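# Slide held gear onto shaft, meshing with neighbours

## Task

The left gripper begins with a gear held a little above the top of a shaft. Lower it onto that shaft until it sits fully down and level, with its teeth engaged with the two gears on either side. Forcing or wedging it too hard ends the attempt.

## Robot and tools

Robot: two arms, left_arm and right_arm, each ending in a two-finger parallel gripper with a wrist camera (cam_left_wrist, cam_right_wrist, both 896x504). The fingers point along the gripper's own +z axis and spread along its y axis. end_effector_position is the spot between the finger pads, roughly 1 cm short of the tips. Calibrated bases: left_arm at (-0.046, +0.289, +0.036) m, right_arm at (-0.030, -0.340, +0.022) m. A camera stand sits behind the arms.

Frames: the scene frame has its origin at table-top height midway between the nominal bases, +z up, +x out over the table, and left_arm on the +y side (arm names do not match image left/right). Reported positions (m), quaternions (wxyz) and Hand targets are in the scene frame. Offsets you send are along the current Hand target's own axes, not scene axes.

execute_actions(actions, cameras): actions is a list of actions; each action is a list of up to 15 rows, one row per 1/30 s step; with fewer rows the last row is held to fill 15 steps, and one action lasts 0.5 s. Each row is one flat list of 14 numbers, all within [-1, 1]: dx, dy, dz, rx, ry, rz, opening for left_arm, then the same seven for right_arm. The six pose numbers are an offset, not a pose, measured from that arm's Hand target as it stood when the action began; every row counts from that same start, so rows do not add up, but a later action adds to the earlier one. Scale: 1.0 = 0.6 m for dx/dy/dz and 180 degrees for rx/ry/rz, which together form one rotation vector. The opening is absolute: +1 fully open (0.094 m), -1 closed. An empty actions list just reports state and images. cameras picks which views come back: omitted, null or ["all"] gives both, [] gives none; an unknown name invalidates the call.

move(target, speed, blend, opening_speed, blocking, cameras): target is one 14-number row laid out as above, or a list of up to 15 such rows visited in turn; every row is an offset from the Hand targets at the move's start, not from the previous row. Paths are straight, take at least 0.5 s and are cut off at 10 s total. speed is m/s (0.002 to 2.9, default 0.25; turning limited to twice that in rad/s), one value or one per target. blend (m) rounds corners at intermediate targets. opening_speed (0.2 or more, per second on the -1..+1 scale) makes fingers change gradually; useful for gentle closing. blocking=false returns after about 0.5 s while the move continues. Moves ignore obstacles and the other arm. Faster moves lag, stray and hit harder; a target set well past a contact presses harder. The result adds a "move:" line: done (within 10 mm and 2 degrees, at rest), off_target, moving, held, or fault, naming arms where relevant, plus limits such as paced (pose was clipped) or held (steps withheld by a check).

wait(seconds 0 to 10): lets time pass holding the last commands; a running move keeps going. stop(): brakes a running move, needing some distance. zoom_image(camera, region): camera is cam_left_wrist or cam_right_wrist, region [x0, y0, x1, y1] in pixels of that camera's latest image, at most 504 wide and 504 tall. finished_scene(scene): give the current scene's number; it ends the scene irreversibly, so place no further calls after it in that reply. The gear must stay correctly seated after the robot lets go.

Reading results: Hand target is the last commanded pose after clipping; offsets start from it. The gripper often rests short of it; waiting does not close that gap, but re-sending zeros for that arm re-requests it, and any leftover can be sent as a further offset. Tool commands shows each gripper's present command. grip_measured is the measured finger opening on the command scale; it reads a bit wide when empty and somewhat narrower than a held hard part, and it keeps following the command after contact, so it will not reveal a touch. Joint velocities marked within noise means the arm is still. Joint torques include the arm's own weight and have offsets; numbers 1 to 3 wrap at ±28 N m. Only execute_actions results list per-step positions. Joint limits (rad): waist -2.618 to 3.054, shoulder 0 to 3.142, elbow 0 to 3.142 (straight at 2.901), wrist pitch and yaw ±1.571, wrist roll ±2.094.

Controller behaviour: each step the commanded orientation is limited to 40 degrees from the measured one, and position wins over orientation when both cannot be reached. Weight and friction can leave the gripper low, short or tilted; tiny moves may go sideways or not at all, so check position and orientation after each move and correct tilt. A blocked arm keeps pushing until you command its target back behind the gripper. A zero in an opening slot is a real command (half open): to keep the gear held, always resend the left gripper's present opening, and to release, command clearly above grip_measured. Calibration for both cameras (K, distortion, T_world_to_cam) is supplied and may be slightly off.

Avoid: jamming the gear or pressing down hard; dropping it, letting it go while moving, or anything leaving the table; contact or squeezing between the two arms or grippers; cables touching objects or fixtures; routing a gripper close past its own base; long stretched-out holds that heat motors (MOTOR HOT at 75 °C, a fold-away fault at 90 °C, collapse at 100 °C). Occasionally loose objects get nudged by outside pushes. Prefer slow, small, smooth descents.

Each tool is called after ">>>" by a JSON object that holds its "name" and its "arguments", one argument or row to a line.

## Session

>>> {"name": "execute_actions", "arguments": {
  "actions": []
}}

>>> {"name": "zoom_image", "arguments": {
  "camera": "cam_left_wrist",
  "region": [200, 0, 700, 500]
}}

Scene clock: 0.00 s.
left_arm: end_effector_position=(+0.2330, +0.1337, +0.1579) grip_measured=-0.641 end_effector_quat_wxyz=(+0.008, +0.861, +0.508, +0.008) | right_arm: end_effector_position=(+0.3508, -0.3500, +0.4239) grip_measured=+1.000 end_effector_quat_wxyz=(+0.707, +0.010, +0.707, -0.010)
Joint positions: left_arm=[-0.502 1.731 1.476 -1.294 -0.006 1.563 0.017] | right_arm=[0 1.047 1.047 0 0 0 0.094]
Joint velocities: within noise
Joint torques (N m): no reading
Heat: left arm: 34 °C; right arm: 33 °C.
Hand target: left_arm +0.2349, +0.1324, +0.1631; +0.016, +0.861, +0.508, +0.012 | right_arm +0.3488, -0.3499, +0.4326; +0.715, +0.009, +0.699, -0.010
Tool commands: left_gripper/opening=-1.0 right_gripper/opening=+1.0

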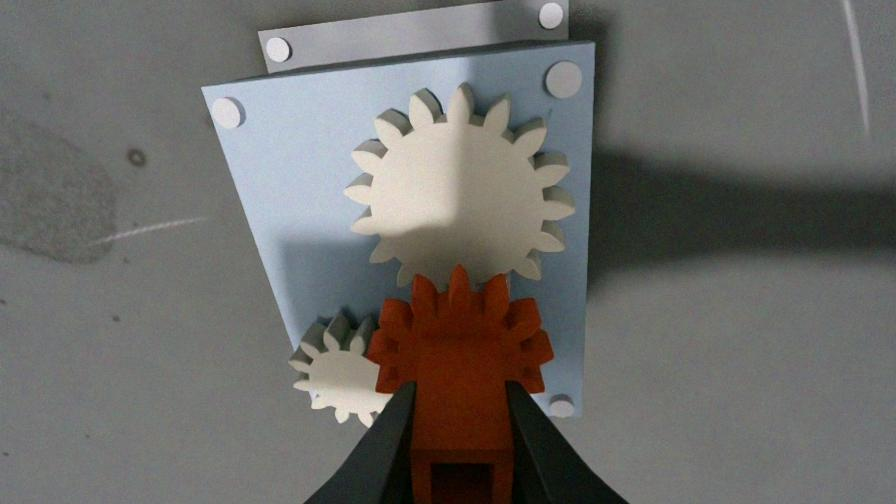

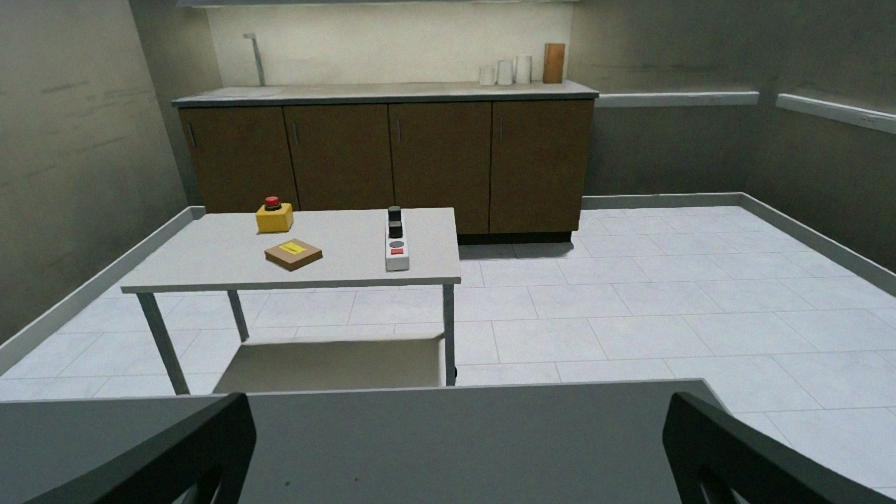

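Scaled by 1.008 from the camera's 896x504 image, which has a finer 1280x720 frame.

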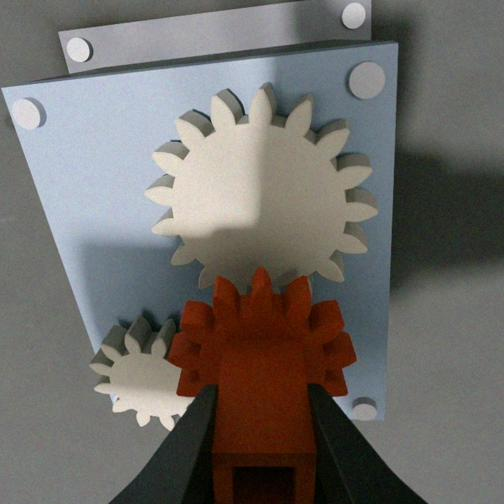

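>>> {"name": "zoom_image", "arguments": {
  "camera": "cam_left_wrist",
  "region": [270, 300, 470, 440]
}}

>>> {"name": "zoom_image", "arguments": {
  "camera": "cam_left_wrist",
  "region": [500, 330, 620, 430]
}}

>>> {"name": "zoom_image", "arguments": {
  "camera": "cam_left_wrist",
  "region": [340, 70, 580, 310]
}}

>>> {"name": "zoom_image", "arguments": {
  "camera": "cam_left_wrist",
  "region": [350, 240, 570, 420]
}}

Scaled by 2.520 from the camera's 896x504 image, which has a finer 1280x720 frame.

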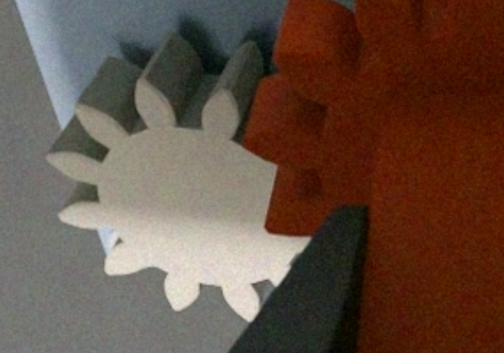

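Scaled by 4.200 from the camera's 896x504 image, which has a finer 1280x720 frame.

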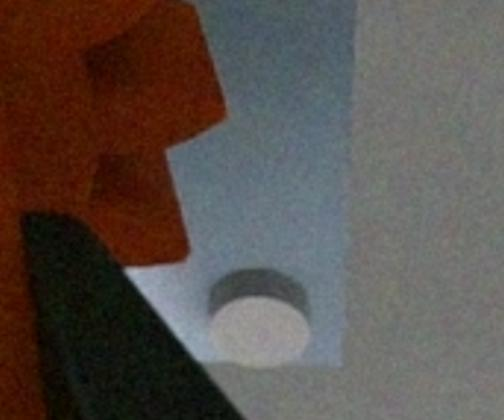

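Scaled by 2.100 from the camera's 896x504 image, which has a finer 1280x720 frame.

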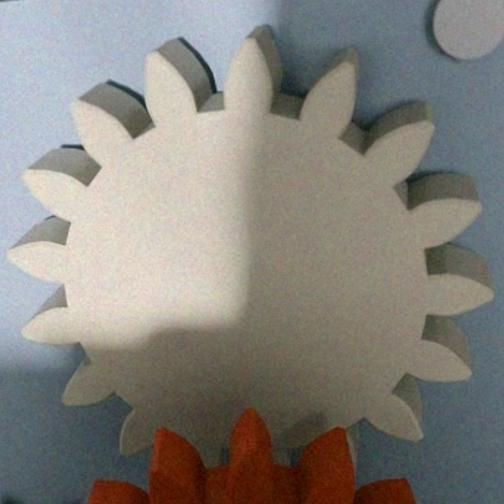

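Scaled by 2.291 from the camera's 896x504 image, which has a finer 1280x720 frame.

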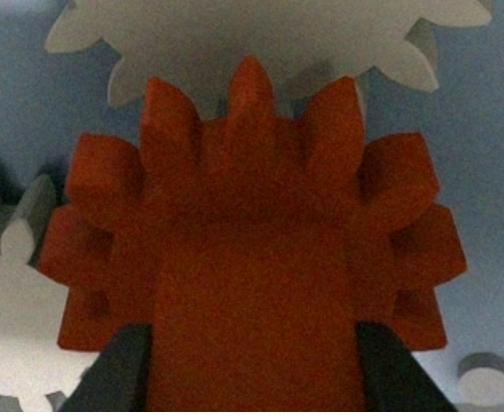

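>>> {"name": "zoom_image", "arguments": {
  "camera": "cam_left_wrist",
  "region": [530, 395, 600, 435]
}}

>>> {"name": "zoom_image", "arguments": {
  "camera": "cam_left_wrist",
  "region": [280, 360, 360, 440]
}}

>>> {"name": "zoom_image", "arguments": {
  "camera": "cam_left_wrist",
  "region": [180, 60, 280, 140]
}}

>>> {"name": "zoom_image", "arguments": {
  "camera": "cam_left_wrist",
  "region": [530, 20, 630, 100]
}}

Scaled by 7.200 from the camera's 896x504 image, which has a finer 1280x720 frame.

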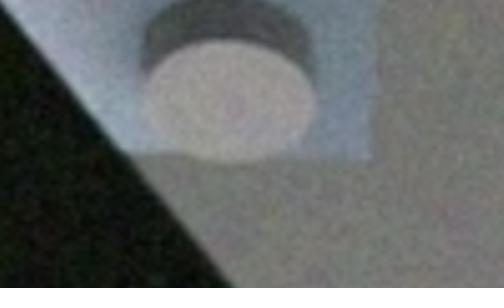

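Scaled by 6.300 from the camera's 896x504 image, which has a finer 1280x720 frame.

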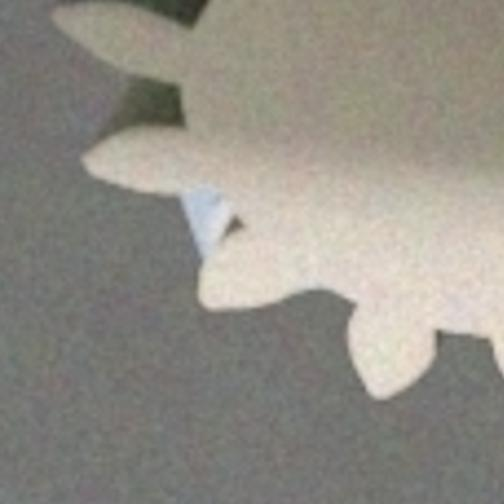

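Scaled by 5.040 from the camera's 896x504 image, which has a finer 1280x720 frame.

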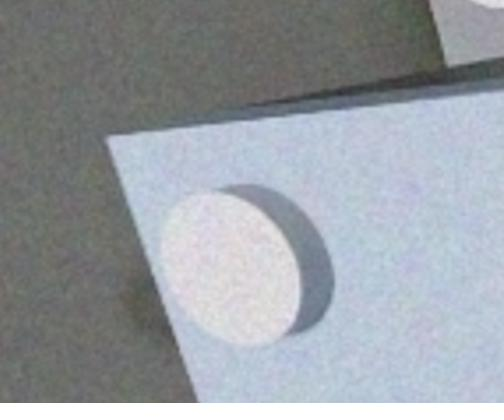

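Scaled by 5.040 from the camera's 896x504 image, which has a finer 1280x720 frame.

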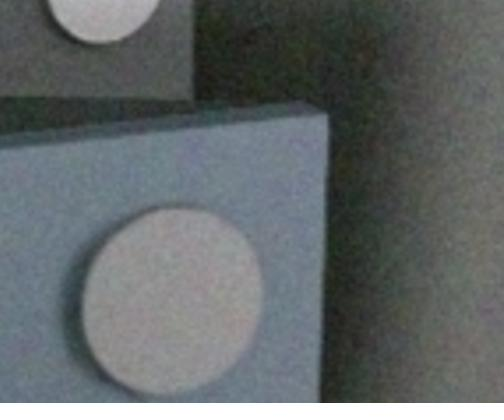

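>>> {"name": "execute_actions", "arguments": {
  "actions": []
}}

Scene clock: 111.27 s.
left_arm: end_effector_position=(+0.2330, +0.1337, +0.1579) grip_measured=-0.641 end_effector_quat_wxyz=(+0.008, +0.861, +0.508, +0.008) | right_arm: end_effector_position=(+0.3508, -0.3500, +0.4239) grip_measured=+1.000 end_effector_quat_wxyz=(+0.707, +0.010, +0.707, -0.010)
Joint positions: left_arm=[-0.502 1.731 1.476 -1.294 -0.006 1.563 0.017] | right_arm=[0 1.047 1.047 0 0 0 0.094]
Joint velocities: within noise
Joint torques (N m): left_arm=[-0.27 -8.29 7.46 0.37 0.07 0.16] | right_arm=[0.12 -3.44 7.34 2.16 -0.05 -0.03]
Heat: left arm: 38 °C; right arm: 38 °C.
Hand target: left_arm +0.2349, +0.1324, +0.1631; +0.016, +0.861, +0.508, +0.012 | right_arm +0.3488, -0.3499, +0.4326; +0.715, +0.009, +0.699, -0.010
Tool commands: left_gripper/opening=-1.0 right_gripper/opening=+1.0

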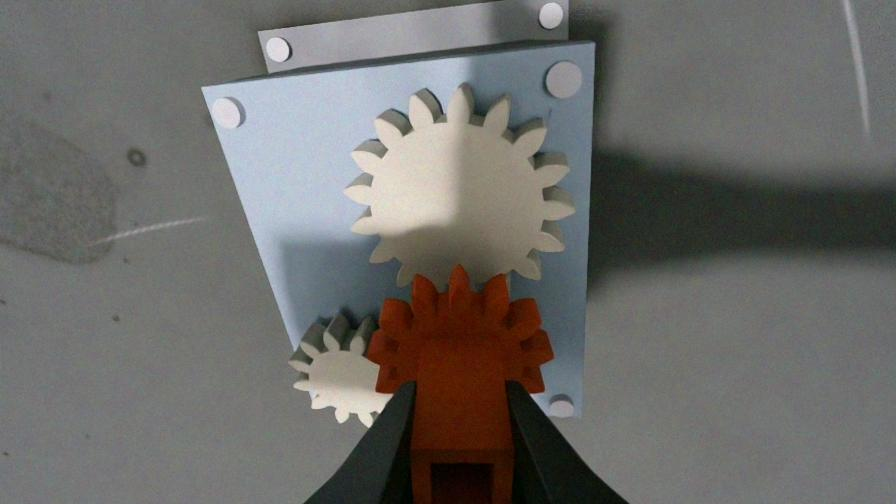

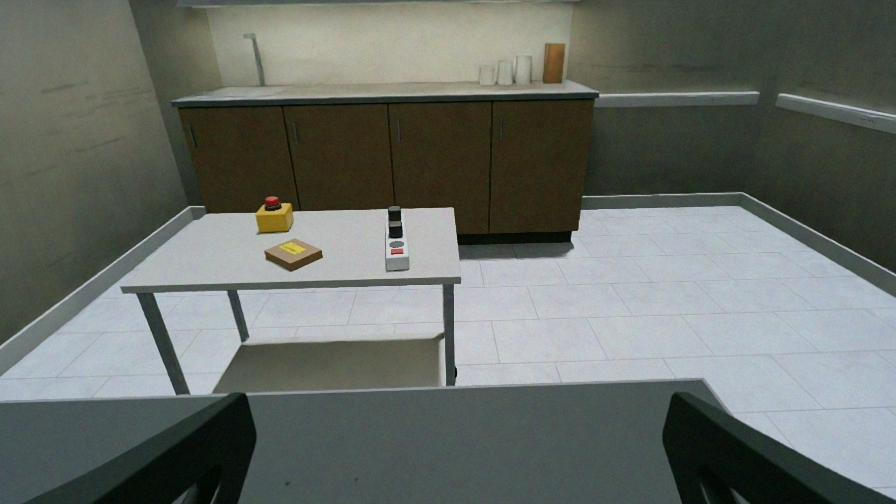

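>>> {"name": "move", "arguments": {
  "target": [0,0,0,0,0,0,-1,0.3653,0.4752,-0.45,-0.3028,0.0018,0.0034,-0.5],
  "speed": 0.12,
  "opening_speed": 0.6
}}

Scene clock: 177.10 s.
left_arm: end_effector_position=(+0.2330, +0.1337, +0.1579) grip_measured=-0.641 end_effector_quat_wxyz=(+0.008, +0.861, +0.508, +0.008) | right_arm: end_effector_position=(+0.0918, -0.0568, +0.2083) grip_measured=-0.498 end_effector_quat_wxyz=(+0.634, -0.317, +0.630, +0.317)
Joint positions: left_arm=[-0.502 1.731 1.476 -1.294 -0.006 1.563 0.017] | right_arm=[1.475 0.917 0.098 0.825 0.519 -0.006 0.024]
Joint velocities: within noise
Joint torques (N m): left_arm=[-0.29 -8.34 7.49 0.37 0.09 0.18] | right_arm=[0.92 -0.17 4.98 2.2 0.03 -0.06]
Heat: left arm: 38 °C; right arm: 38 °C.
Hand target: left_arm +0.2349, +0.1324, +0.1631; +0.016, +0.861, +0.508, +0.012 | right_arm +0.0913, -0.0577, +0.2077; +0.638, -0.315, +0.628, +0.316
Off the commanded pose: left_arm 0.006 m, 1 deg | right_arm 0.001 m, 1 deg.
move: done
camera_calibration:
cam_right_wrist: T_world_to_cam=[[0.805292, -0.592867, 0.00376948, -0.10686], [-0.236596, -0.327186, -0.914862, 0.234094], [0.543624, 0.735839, -0.40375, 0.166836], [0, 0, 0, 1]] pos_world=[0.0507428, -0.109526, 0.281926]

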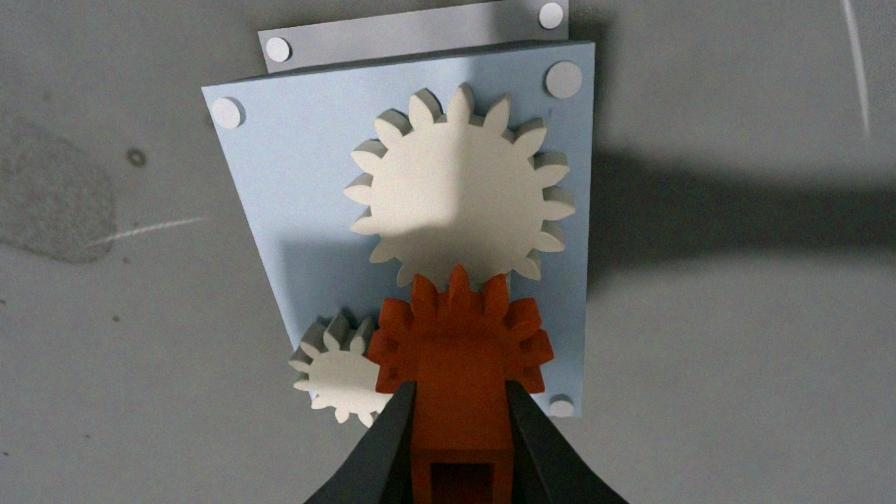

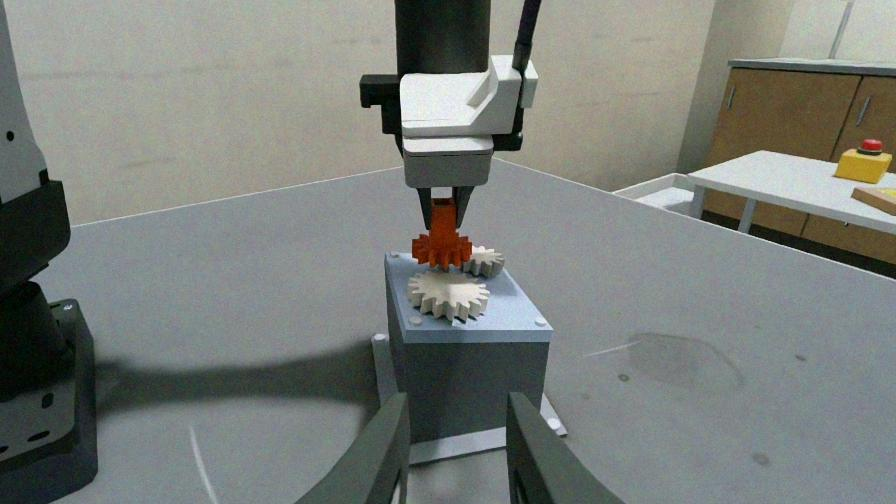

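>>> {"name": "zoom_image", "arguments": {
  "camera": "cam_right_wrist",
  "region": [360, 170, 580, 350]
}}

>>> {"name": "zoom_image", "arguments": {
  "camera": "cam_right_wrist",
  "region": [360, 320, 580, 480]
}}

Scaled by 2.291 from the camera's 896x504 image, which has a finer 1280x720 frame.

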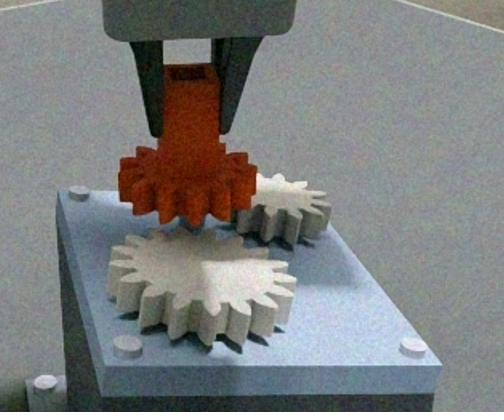

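Scaled by 2.291 from the camera's 896x504 image, which has a finer 1280x720 frame.

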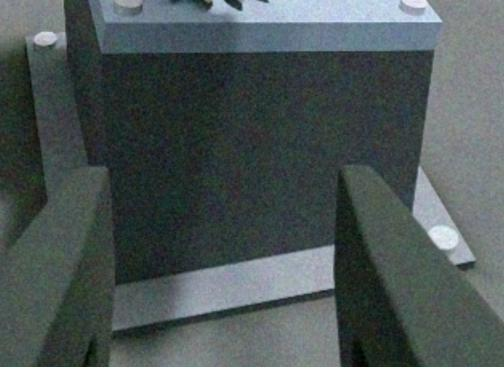

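>>> {"name": "zoom_image", "arguments": {
  "camera": "cam_left_wrist",
  "region": [520, 380, 610, 440]
}}

>>> {"name": "zoom_image", "arguments": {
  "camera": "cam_left_wrist",
  "region": [260, 280, 410, 440]
}}

Scaled by 5.600 from the camera's 896x504 image, which has a finer 1280x720 frame.

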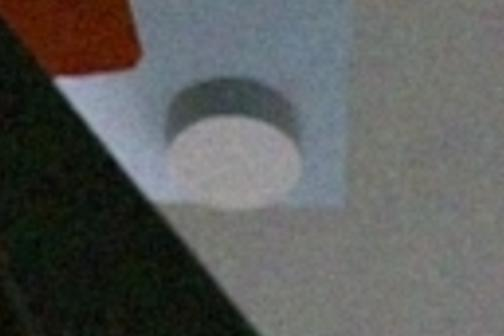

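Scaled by 3.150 from the camera's 896x504 image, which has a finer 1280x720 frame.

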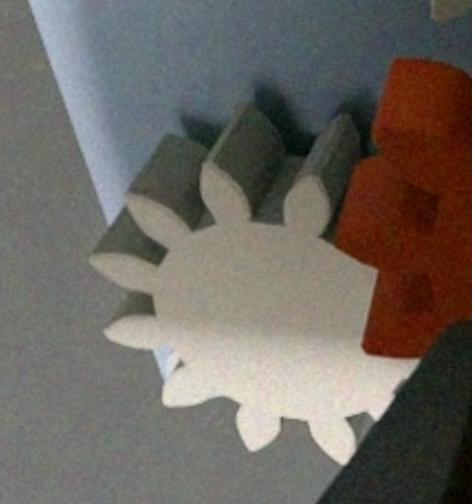

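>>> {"name": "zoom_image", "arguments": {
  "camera": "cam_right_wrist",
  "region": [400, 220, 510, 330]
}}

Scaled by 4.582 from the camera's 896x504 image, which has a finer 1280x720 frame.

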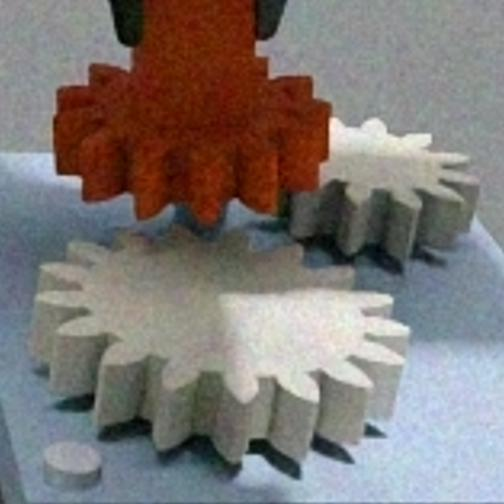

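>>> {"name": "zoom_image", "arguments": {
  "camera": "cam_left_wrist",
  "region": [355, 255, 565, 405]
}}

Scaled by 2.400 from the camera's 896x504 image, which has a finer 1280x720 frame.

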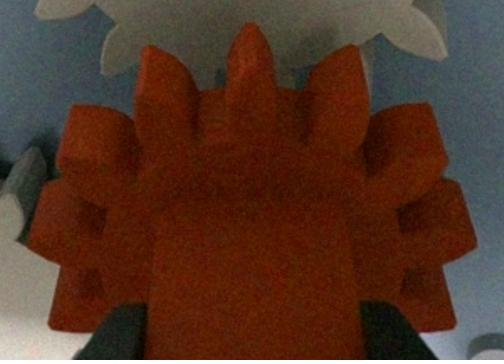

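>>> {"name": "move", "arguments": {
  "target": [0,0.0063,-0.012,0.045,0,0,-1,0,0,0,0,0,0,-0.5],
  "speed": 0.03
}}

>>> {"name": "zoom_image", "arguments": {
  "camera": "cam_right_wrist",
  "region": [400, 210, 510, 330]
}}

>>> {"name": "zoom_image", "arguments": {
  "camera": "cam_left_wrist",
  "region": [330, 60, 600, 420]
}}

Scene clock: 374.67 s.
left_arm: end_effector_position=(+0.2358, +0.1321, +0.1668) grip_measured=-0.641 end_effector_quat_wxyz=(-0.046, +0.860, +0.507, -0.023) | right_arm: end_effector_position=(+0.0918, -0.0569, +0.2086) grip_measured=-0.498 end_effector_quat_wxyz=(+0.635, -0.316, +0.630, +0.317)
Joint positions: left_arm=[-0.502 1.864 1.67 -1.48 -0.006 1.563 0.017] | right_arm=[1.475 0.917 0.098 0.827 0.519 -0.006 0.024]
Joint velocities: within noise
Joint torques (N m): left_arm=[-0.16 -7.64 8.76 -0.11 0.1 0.19] | right_arm=[0.8 -0.13 5.11 2.21 0.04 -0.11]
Heat: left arm: 39 °C; right arm: 38 °C.
Hand target: left_arm +0.2380, +0.1307, +0.1705; -0.045, +0.860, +0.508, -0.024 | right_arm +0.0913, -0.0577, +0.2076; +0.638, -0.315, +0.628, +0.316
Off the commanded pose: left_arm 0.004 m, 0 deg | right_arm 0.001 m, 0 deg.
move: done
camera_calibration:
cam_left_wrist: T_world_to_cam=[[-0.855755, 0.508013, 0.0980066, 0.122244], [0.495908, 0.751383, 0.435315, -0.252019], [0.147505, 0.421125, -0.894928, 0.145655], [0, 0, 0, 1]] pos_world=[0.208104, 0.0659221, 0.228078]
cam_right_wrist: T_world_to_cam=[[0.805269, -0.5929, 0.00335855, -0.106726], [-0.236203, -0.325993, -0.915389, 0.23448], [0.543829, 0.736341, -0.402557, 0.166754], [0, 0, 0, 1]] pos_world=[0.0506427, -0.109627, 0.282127]

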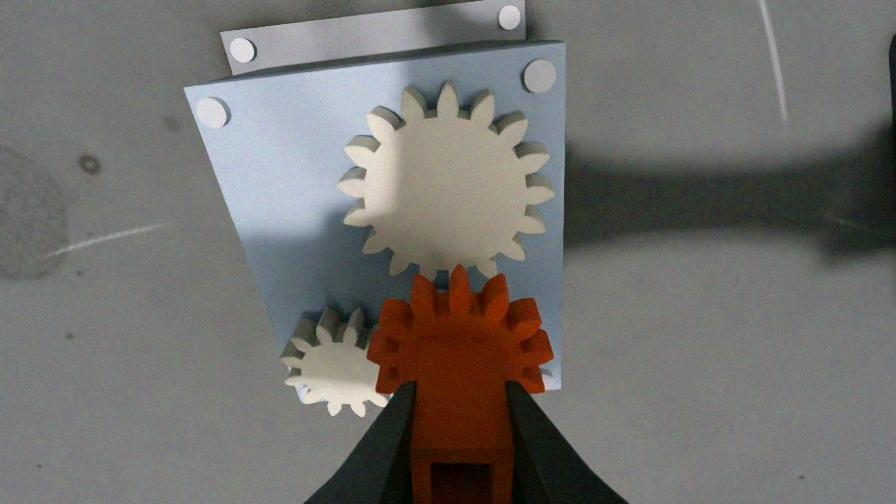

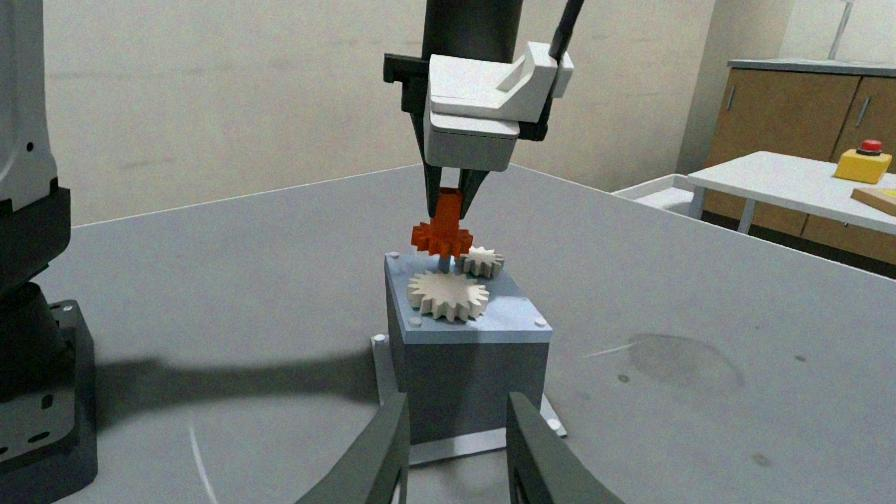

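Scaled by 4.200 from the camera's 896x504 image, which has a finer 1280x720 frame.

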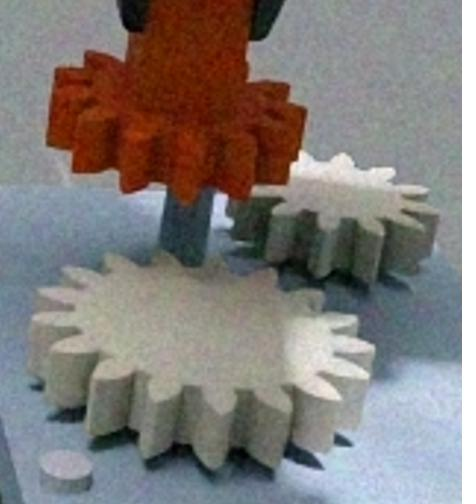

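Scaled by 1.400 from the camera's 896x504 image, which has a finer 1280x720 frame.

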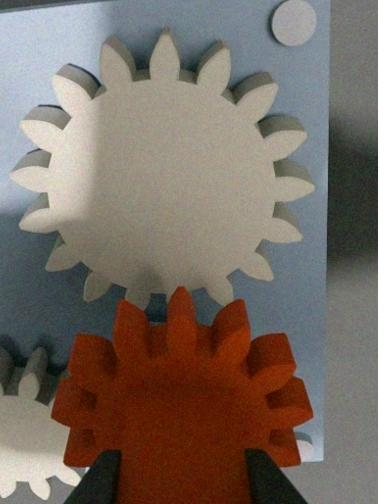

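>>> {"name": "zoom_image", "arguments": {
  "camera": "cam_left_wrist",
  "region": [170, 65, 230, 115]
}}

>>> {"name": "zoom_image", "arguments": {
  "camera": "cam_left_wrist",
  "region": [530, 25, 590, 75]
}}

>>> {"name": "zoom_image", "arguments": {
  "camera": "cam_left_wrist",
  "region": [520, 355, 590, 415]
}}

>>> {"name": "zoom_image", "arguments": {
  "camera": "cam_left_wrist",
  "region": [240, 290, 390, 430]
}}

Scaled by 8.400 from the camera's 896x504 image, which has a finer 1280x720 frame.

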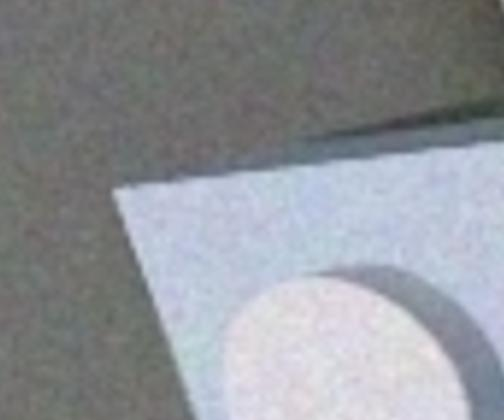

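Scaled by 8.400 from the camera's 896x504 image, which has a finer 1280x720 frame.

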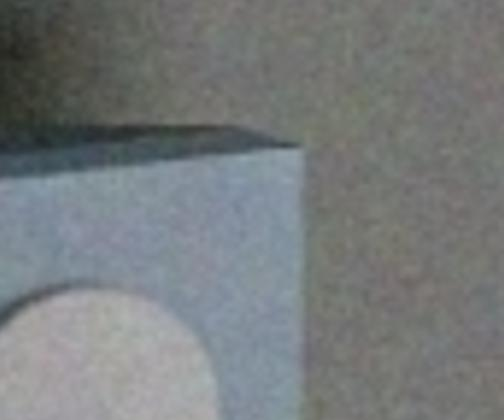

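Scaled by 7.200 from the camera's 896x504 image, which has a finer 1280x720 frame.

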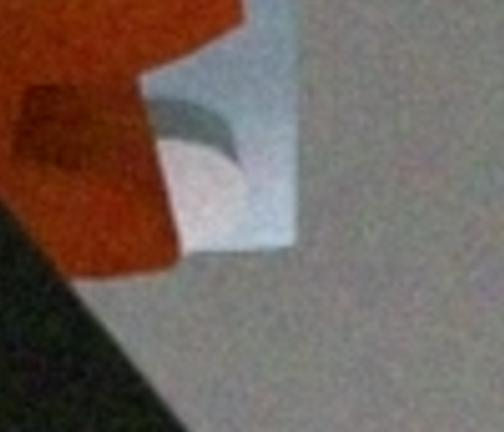

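Scaled by 3.360 from the camera's 896x504 image, which has a finer 1280x720 frame.

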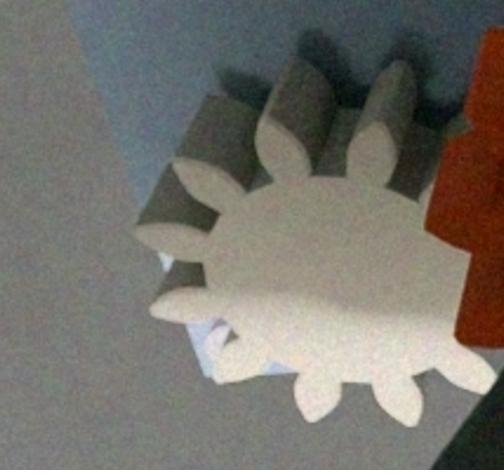

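>>> {"name": "move", "arguments": {
  "target": [0,0.0013,0,0.009,0,0,-1,0,0,0,0,0,0,-0.5],
  "speed": 0.02,
  "cameras": ["cam_left_wrist"]
}}

>>> {"name": "zoom_image", "arguments": {
  "camera": "cam_left_wrist",
  "region": [330, 75, 560, 285]
}}

>>> {"name": "zoom_image", "arguments": {
  "camera": "cam_left_wrist",
  "region": [260, 285, 400, 425]
}}

Scene clock: 447.90 s.
left_arm: end_effector_position=(+0.2366, +0.1316, +0.1669) grip_measured=-0.641 end_effector_quat_wxyz=(-0.058, +0.860, +0.507, -0.030) | right_arm: end_effector_position=(+0.0919, -0.0569, +0.2087) grip_measured=-0.498 end_effector_quat_wxyz=(+0.635, -0.316, +0.630, +0.317)
Joint positions: left_arm=[-0.502 1.895 1.708 -1.515 -0.006 1.563 0.017] | right_arm=[1.475 0.917 0.098 0.827 0.519 -0.006 0.024]
Joint velocities: within noise
Joint torques (N m): left_arm=[-0.23 -7.77 8.68 -0.18 0.1 0.2] | right_arm=[0.9 -0.1 5.04 2.24 0.04 -0.12]
Heat: left arm: 40 °C; right arm: 38 °C.
Hand target: left_arm +0.2385, +0.1303, +0.1704; -0.057, +0.859, +0.507, -0.031 | right_arm +0.0913, -0.0577, +0.2076; +0.638, -0.315, +0.628, +0.315
Off the commanded pose: left_arm 0.004 m, 0 deg | right_arm 0.001 m, 0 deg.
move: done
camera_calibration:
cam_left_wrist: T_world_to_cam=[[-0.853034, 0.506503, 0.125652, 0.118107], [0.506454, 0.745438, 0.433389, -0.253485], [0.125847, 0.433332, -0.892404, 0.148864], [0, 0, 0, 1]] pos_world=[0.210394, 0.064628, 0.227864]
Images, in order (width x height): cam_left_wrist 896x504.

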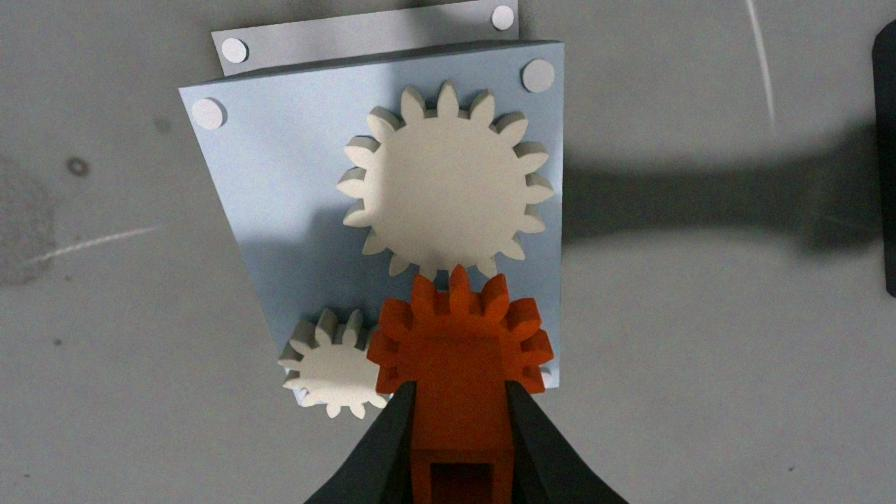

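Scaled by 2.191 from the camera's 896x504 image, which has a finer 1280x720 frame.

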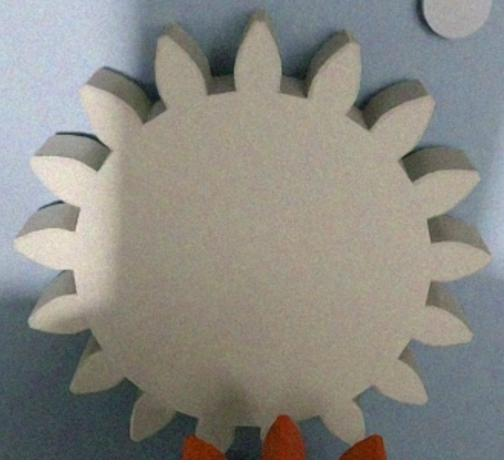

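Scaled by 3.600 from the camera's 896x504 image, which has a finer 1280x720 frame.

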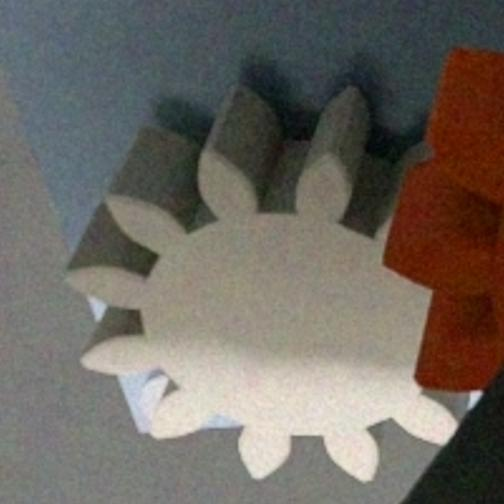

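>>> {"name": "move", "arguments": {
  "target": [0,0,-0.016,0,0,0,-1,0,0,0,0,0,0,-0.5],
  "speed": 0.03,
  "cameras": ["cam_right_wrist"]
}}

>>> {"name": "zoom_image", "arguments": {
  "camera": "cam_right_wrist",
  "region": [400, 200, 510, 330]
}}

Scene clock: 536.57 s.
left_arm: end_effector_position=(+0.2380, +0.1308, +0.1761) grip_measured=-0.641 end_effector_quat_wxyz=(-0.056, +0.860, +0.507, -0.029) | right_arm: end_effector_position=(+0.0919, -0.0569, +0.2088) grip_measured=-0.498 end_effector_quat_wxyz=(+0.635, -0.316, +0.630, +0.317)
Joint positions: left_arm=[-0.502 1.901 1.753 -1.549 -0.006 1.563 0.017] | right_arm=[1.475 0.917 0.098 0.828 0.519 -0.006 0.024]
Joint velocities: within noise
Joint torques (N m): left_arm=[-0.23 -7.92 8.57 -0.18 0.1 0.17] | right_arm=[0.83 0.01 4.97 2.24 0.04 -0.08]
Heat: left arm: 43 °C; right arm: 38 °C.
Hand target: left_arm +0.2397, +0.1296, +0.1799; -0.057, +0.859, +0.507, -0.031 | right_arm +0.0913, -0.0577, +0.2076; +0.638, -0.315, +0.628, +0.316
Off the commanded pose: left_arm 0.004 m, 0 deg | right_arm 0.002 m, 0 deg.
joint sent to its limit (left arm) — joint 4 (wrist pitch), lower limit. The joint targets still meet the commanded pose.
move: done
camera_calibration:
cam_right_wrist: T_world_to_cam=[[0.80507, -0.593172, 0.00305382, -0.1068], [-0.236184, -0.32527, -0.915651, 0.234715], [0.544132, 0.736442, -0.401963, 0.166641], [0, 0, 0, 1]] pos_world=[0.0507429, -0.109727, 0.282227]
Images, in order (width x height): cam_right_wrist 896x504.

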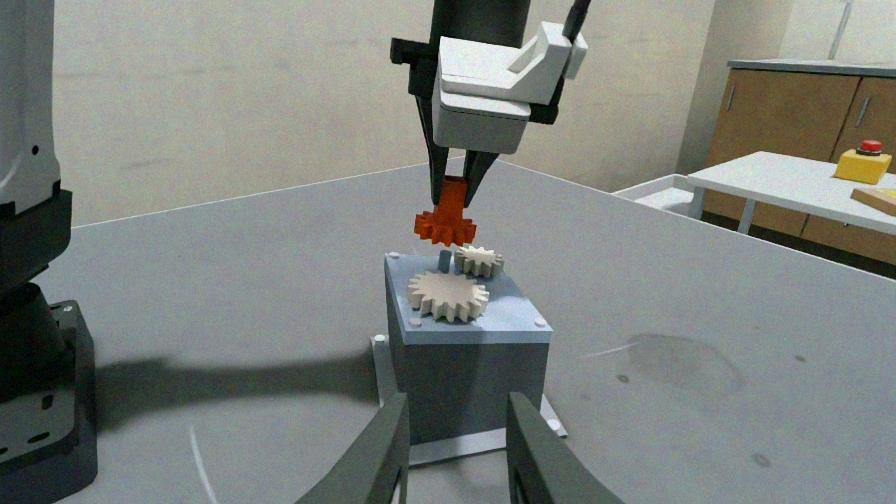

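Scaled by 3.877 from the camera's 896x504 image, which has a finer 1280x720 frame.

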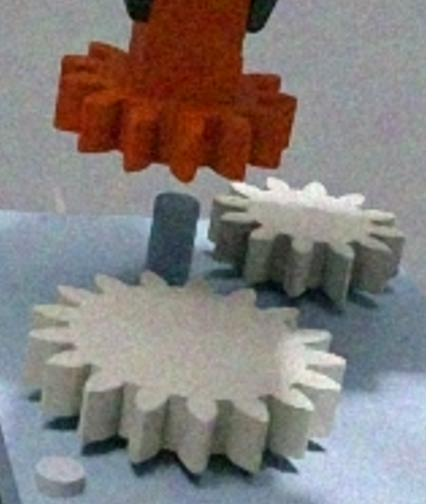

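>>> {"name": "move", "arguments": {
  "target": [0.020,0.0115,0.001,0,0,0,-1,0,0,0,0,0,0,-0.5],
  "speed": 0.03
}}

>>> {"name": "zoom_image", "arguments": {
  "camera": "cam_right_wrist",
  "region": [400, 200, 510, 330]
}}

>>> {"name": "zoom_image", "arguments": {
  "camera": "cam_left_wrist",
  "region": [355, 255, 565, 405]
}}

Scene clock: 589.33 s.
left_arm: end_effector_position=(+0.2479, +0.1370, +0.1750) grip_measured=-0.641 end_effector_quat_wxyz=(-0.055, +0.857, +0.512, -0.030) | right_arm: end_effector_position=(+0.0919, -0.0569, +0.2088) grip_measured=-0.498 end_effector_quat_wxyz=(+0.635, -0.316, +0.630, +0.317)
Joint positions: left_arm=[-0.471 1.924 1.78 -1.553 -0.006 1.583 0.017] | right_arm=[1.475 0.917 0.098 0.828 0.519 -0.006 0.024]
Joint velocities: within noise
Joint torques (N m): left_arm=[0.1 -7.97 8.64 -0.14 0.02 0.33] | right_arm=[0.85 0.03 5.01 2.2 0.04 -0.1]
Heat: left arm: 44 °C; right arm: 39 °C.
Hand target: left_arm +0.2514, +0.1369, +0.1784; -0.057, +0.859, +0.507, -0.031 | right_arm +0.0913, -0.0577, +0.2076; +0.638, -0.315, +0.628, +0.315
Off the commanded pose: left_arm 0.005 m, 1 deg | right_arm 0.002 m, 0 deg.
joint sent to its limit (left arm) — joint 4 (wrist pitch), lower limit. The joint targets still meet the commanded pose.
move: done
camera_calibration:
cam_left_wrist: T_world_to_cam=[[-0.859155, 0.497166, 0.121156, 0.127595], [0.496638, 0.75308, 0.431533, -0.265022], [0.123303, 0.430924, -0.893924, 0.153658], [0, 0, 0, 1]] pos_world=[0.222297, 0.0699318, 0.236266]
cam_right_wrist: T_world_to_cam=[[0.80507, -0.593172, 0.00305382, -0.1068], [-0.236184, -0.32527, -0.915651, 0.234715], [0.544132, 0.736442, -0.401963, 0.166641], [0, 0, 0, 1]] pos_world=[0.0507429, -0.109727, 0.282227]

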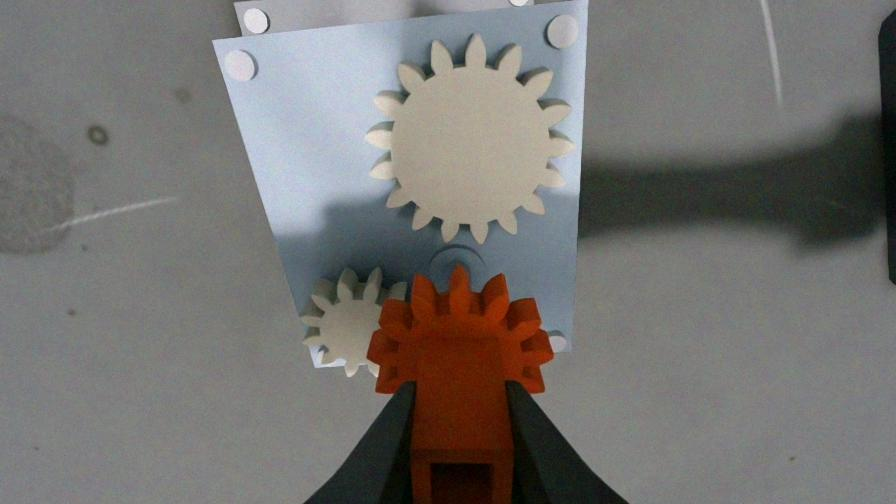

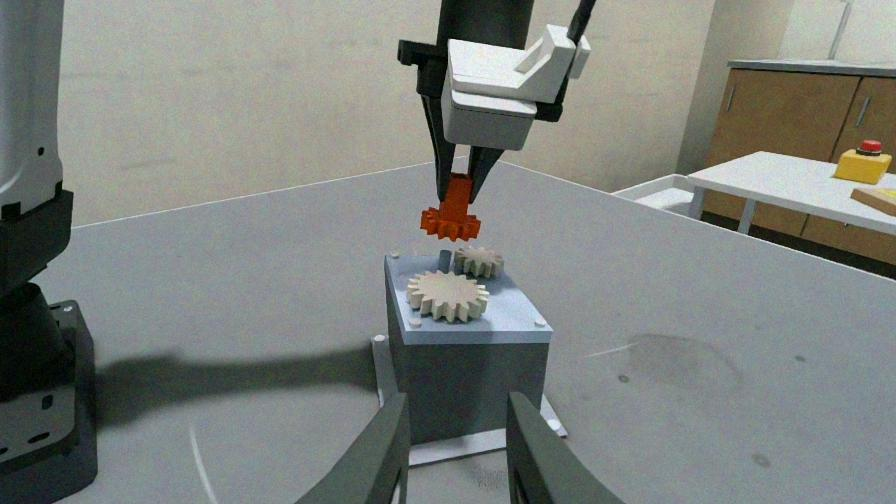

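Scaled by 3.877 from the camera's 896x504 image, which has a finer 1280x720 frame.

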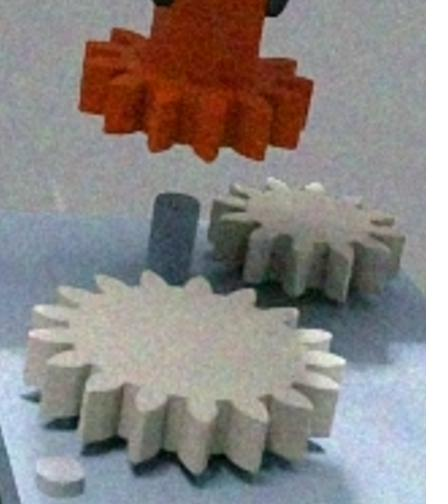

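Scaled by 2.400 from the camera's 896x504 image, which has a finer 1280x720 frame.

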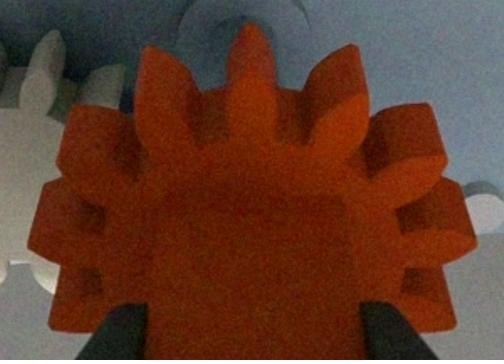

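>>> {"name": "zoom_image", "arguments": {
  "camera": "cam_left_wrist",
  "region": [400, 215, 520, 315]
}}

Scaled by 4.200 from the camera's 896x504 image, which has a finer 1280x720 frame.

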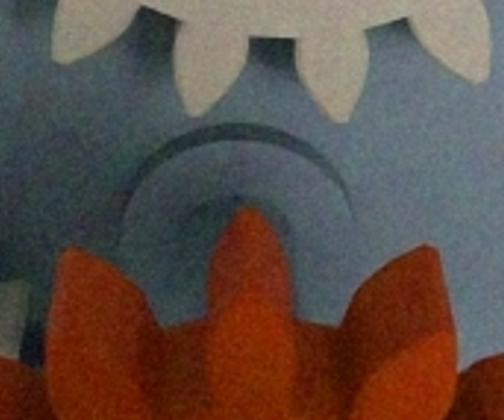

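>>> {"name": "move", "arguments": {
  "target": [
    [0.007,0,0,0,0,0,-1,0,0,0,0,0,0,-0.5],
    [0.007,0,0.0217,0,0,0,-1,0,0,0,0,0,0,-0.5]
  ],
  "speed": 0.03
}}

>>> {"name": "zoom_image", "arguments": {
  "camera": "cam_right_wrist",
  "region": [400, 220, 510, 330]
}}

>>> {"name": "zoom_image", "arguments": {
  "camera": "cam_left_wrist",
  "region": [280, 215, 520, 415]
}}

Scene clock: 639.53 s.
left_arm: end_effector_position=(+0.2490, +0.1404, +0.1683) grip_measured=-0.641 end_effector_quat_wxyz=(-0.059, +0.857, +0.511, -0.034) | right_arm: end_effector_position=(+0.0919, -0.0569, +0.2088) grip_measured=-0.498 end_effector_quat_wxyz=(+0.635, -0.316, +0.630, +0.317)
Joint positions: left_arm=[-0.461 1.929 1.759 -1.536 -0.006 1.595 0.017] | right_arm=[1.475 0.917 0.098 0.828 0.519 -0.006 0.024]
Joint velocities: within noise
Joint torques (N m): left_arm=[0.09 -8.69 5.45 0.14 0.03 0.3] | right_arm=[0.81 -0.03 5.01 2.22 0.08 -0.1]
Heat: left arm: 44 °C; right arm: 39 °C.
Hand target: left_arm +0.2520, +0.1415, +0.1655; -0.057, +0.859, +0.507, -0.031 | right_arm +0.0913, -0.0577, +0.2075; +0.638, -0.315, +0.628, +0.315
Off the commanded pose: left_arm 0.004 m, 1 deg | right_arm 0.002 m, 0 deg.
move: done
camera_calibration:
cam_left_wrist: T_world_to_cam=[[-0.857108, 0.498315, 0.130566, 0.125434], [0.501959, 0.750949, 0.429084, -0.265879], [0.11577, 0.43331, -0.893778, 0.147524], [0, 0, 0, 1]] pos_world=[0.223892, 0.0732322, 0.229561]
cam_right_wrist: T_world_to_cam=[[0.80507, -0.593172, 0.00305382, -0.1068], [-0.236184, -0.32527, -0.915651, 0.234715], [0.544132, 0.736442, -0.401963, 0.166641], [0, 0, 0, 1]] pos_world=[0.0507429, -0.109727, 0.282227]

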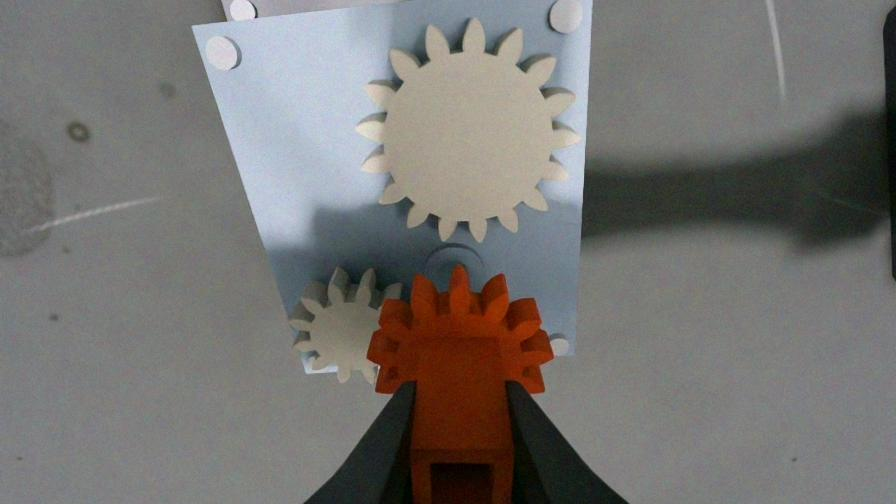

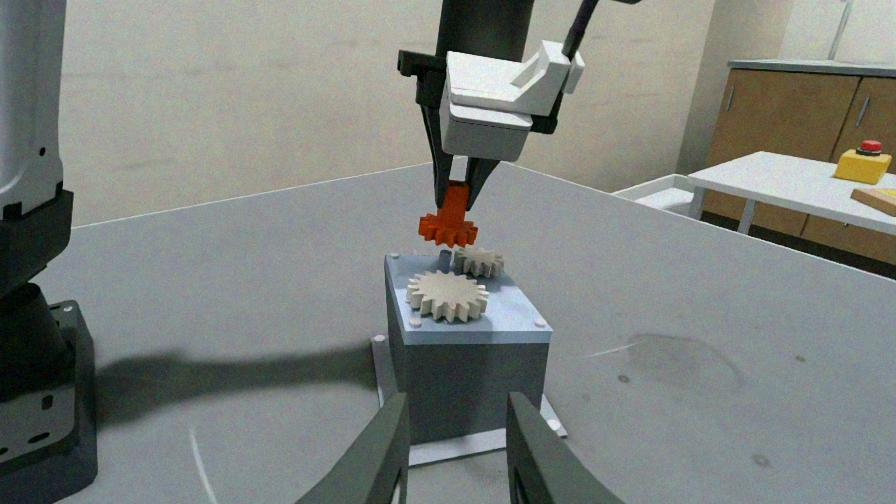

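Scaled by 4.582 from the camera's 896x504 image, which has a finer 1280x720 frame.

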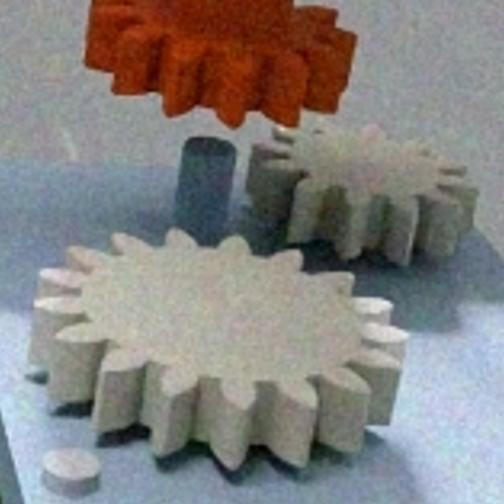

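Scaled by 2.100 from the camera's 896x504 image, which has a finer 1280x720 frame.

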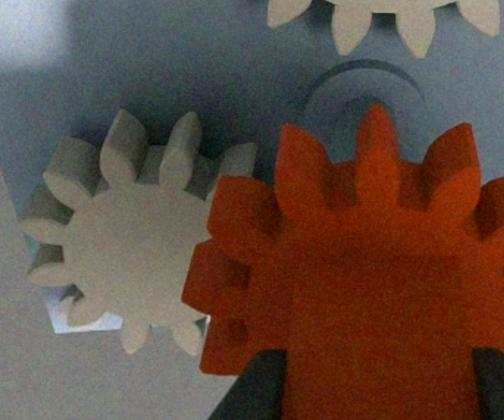

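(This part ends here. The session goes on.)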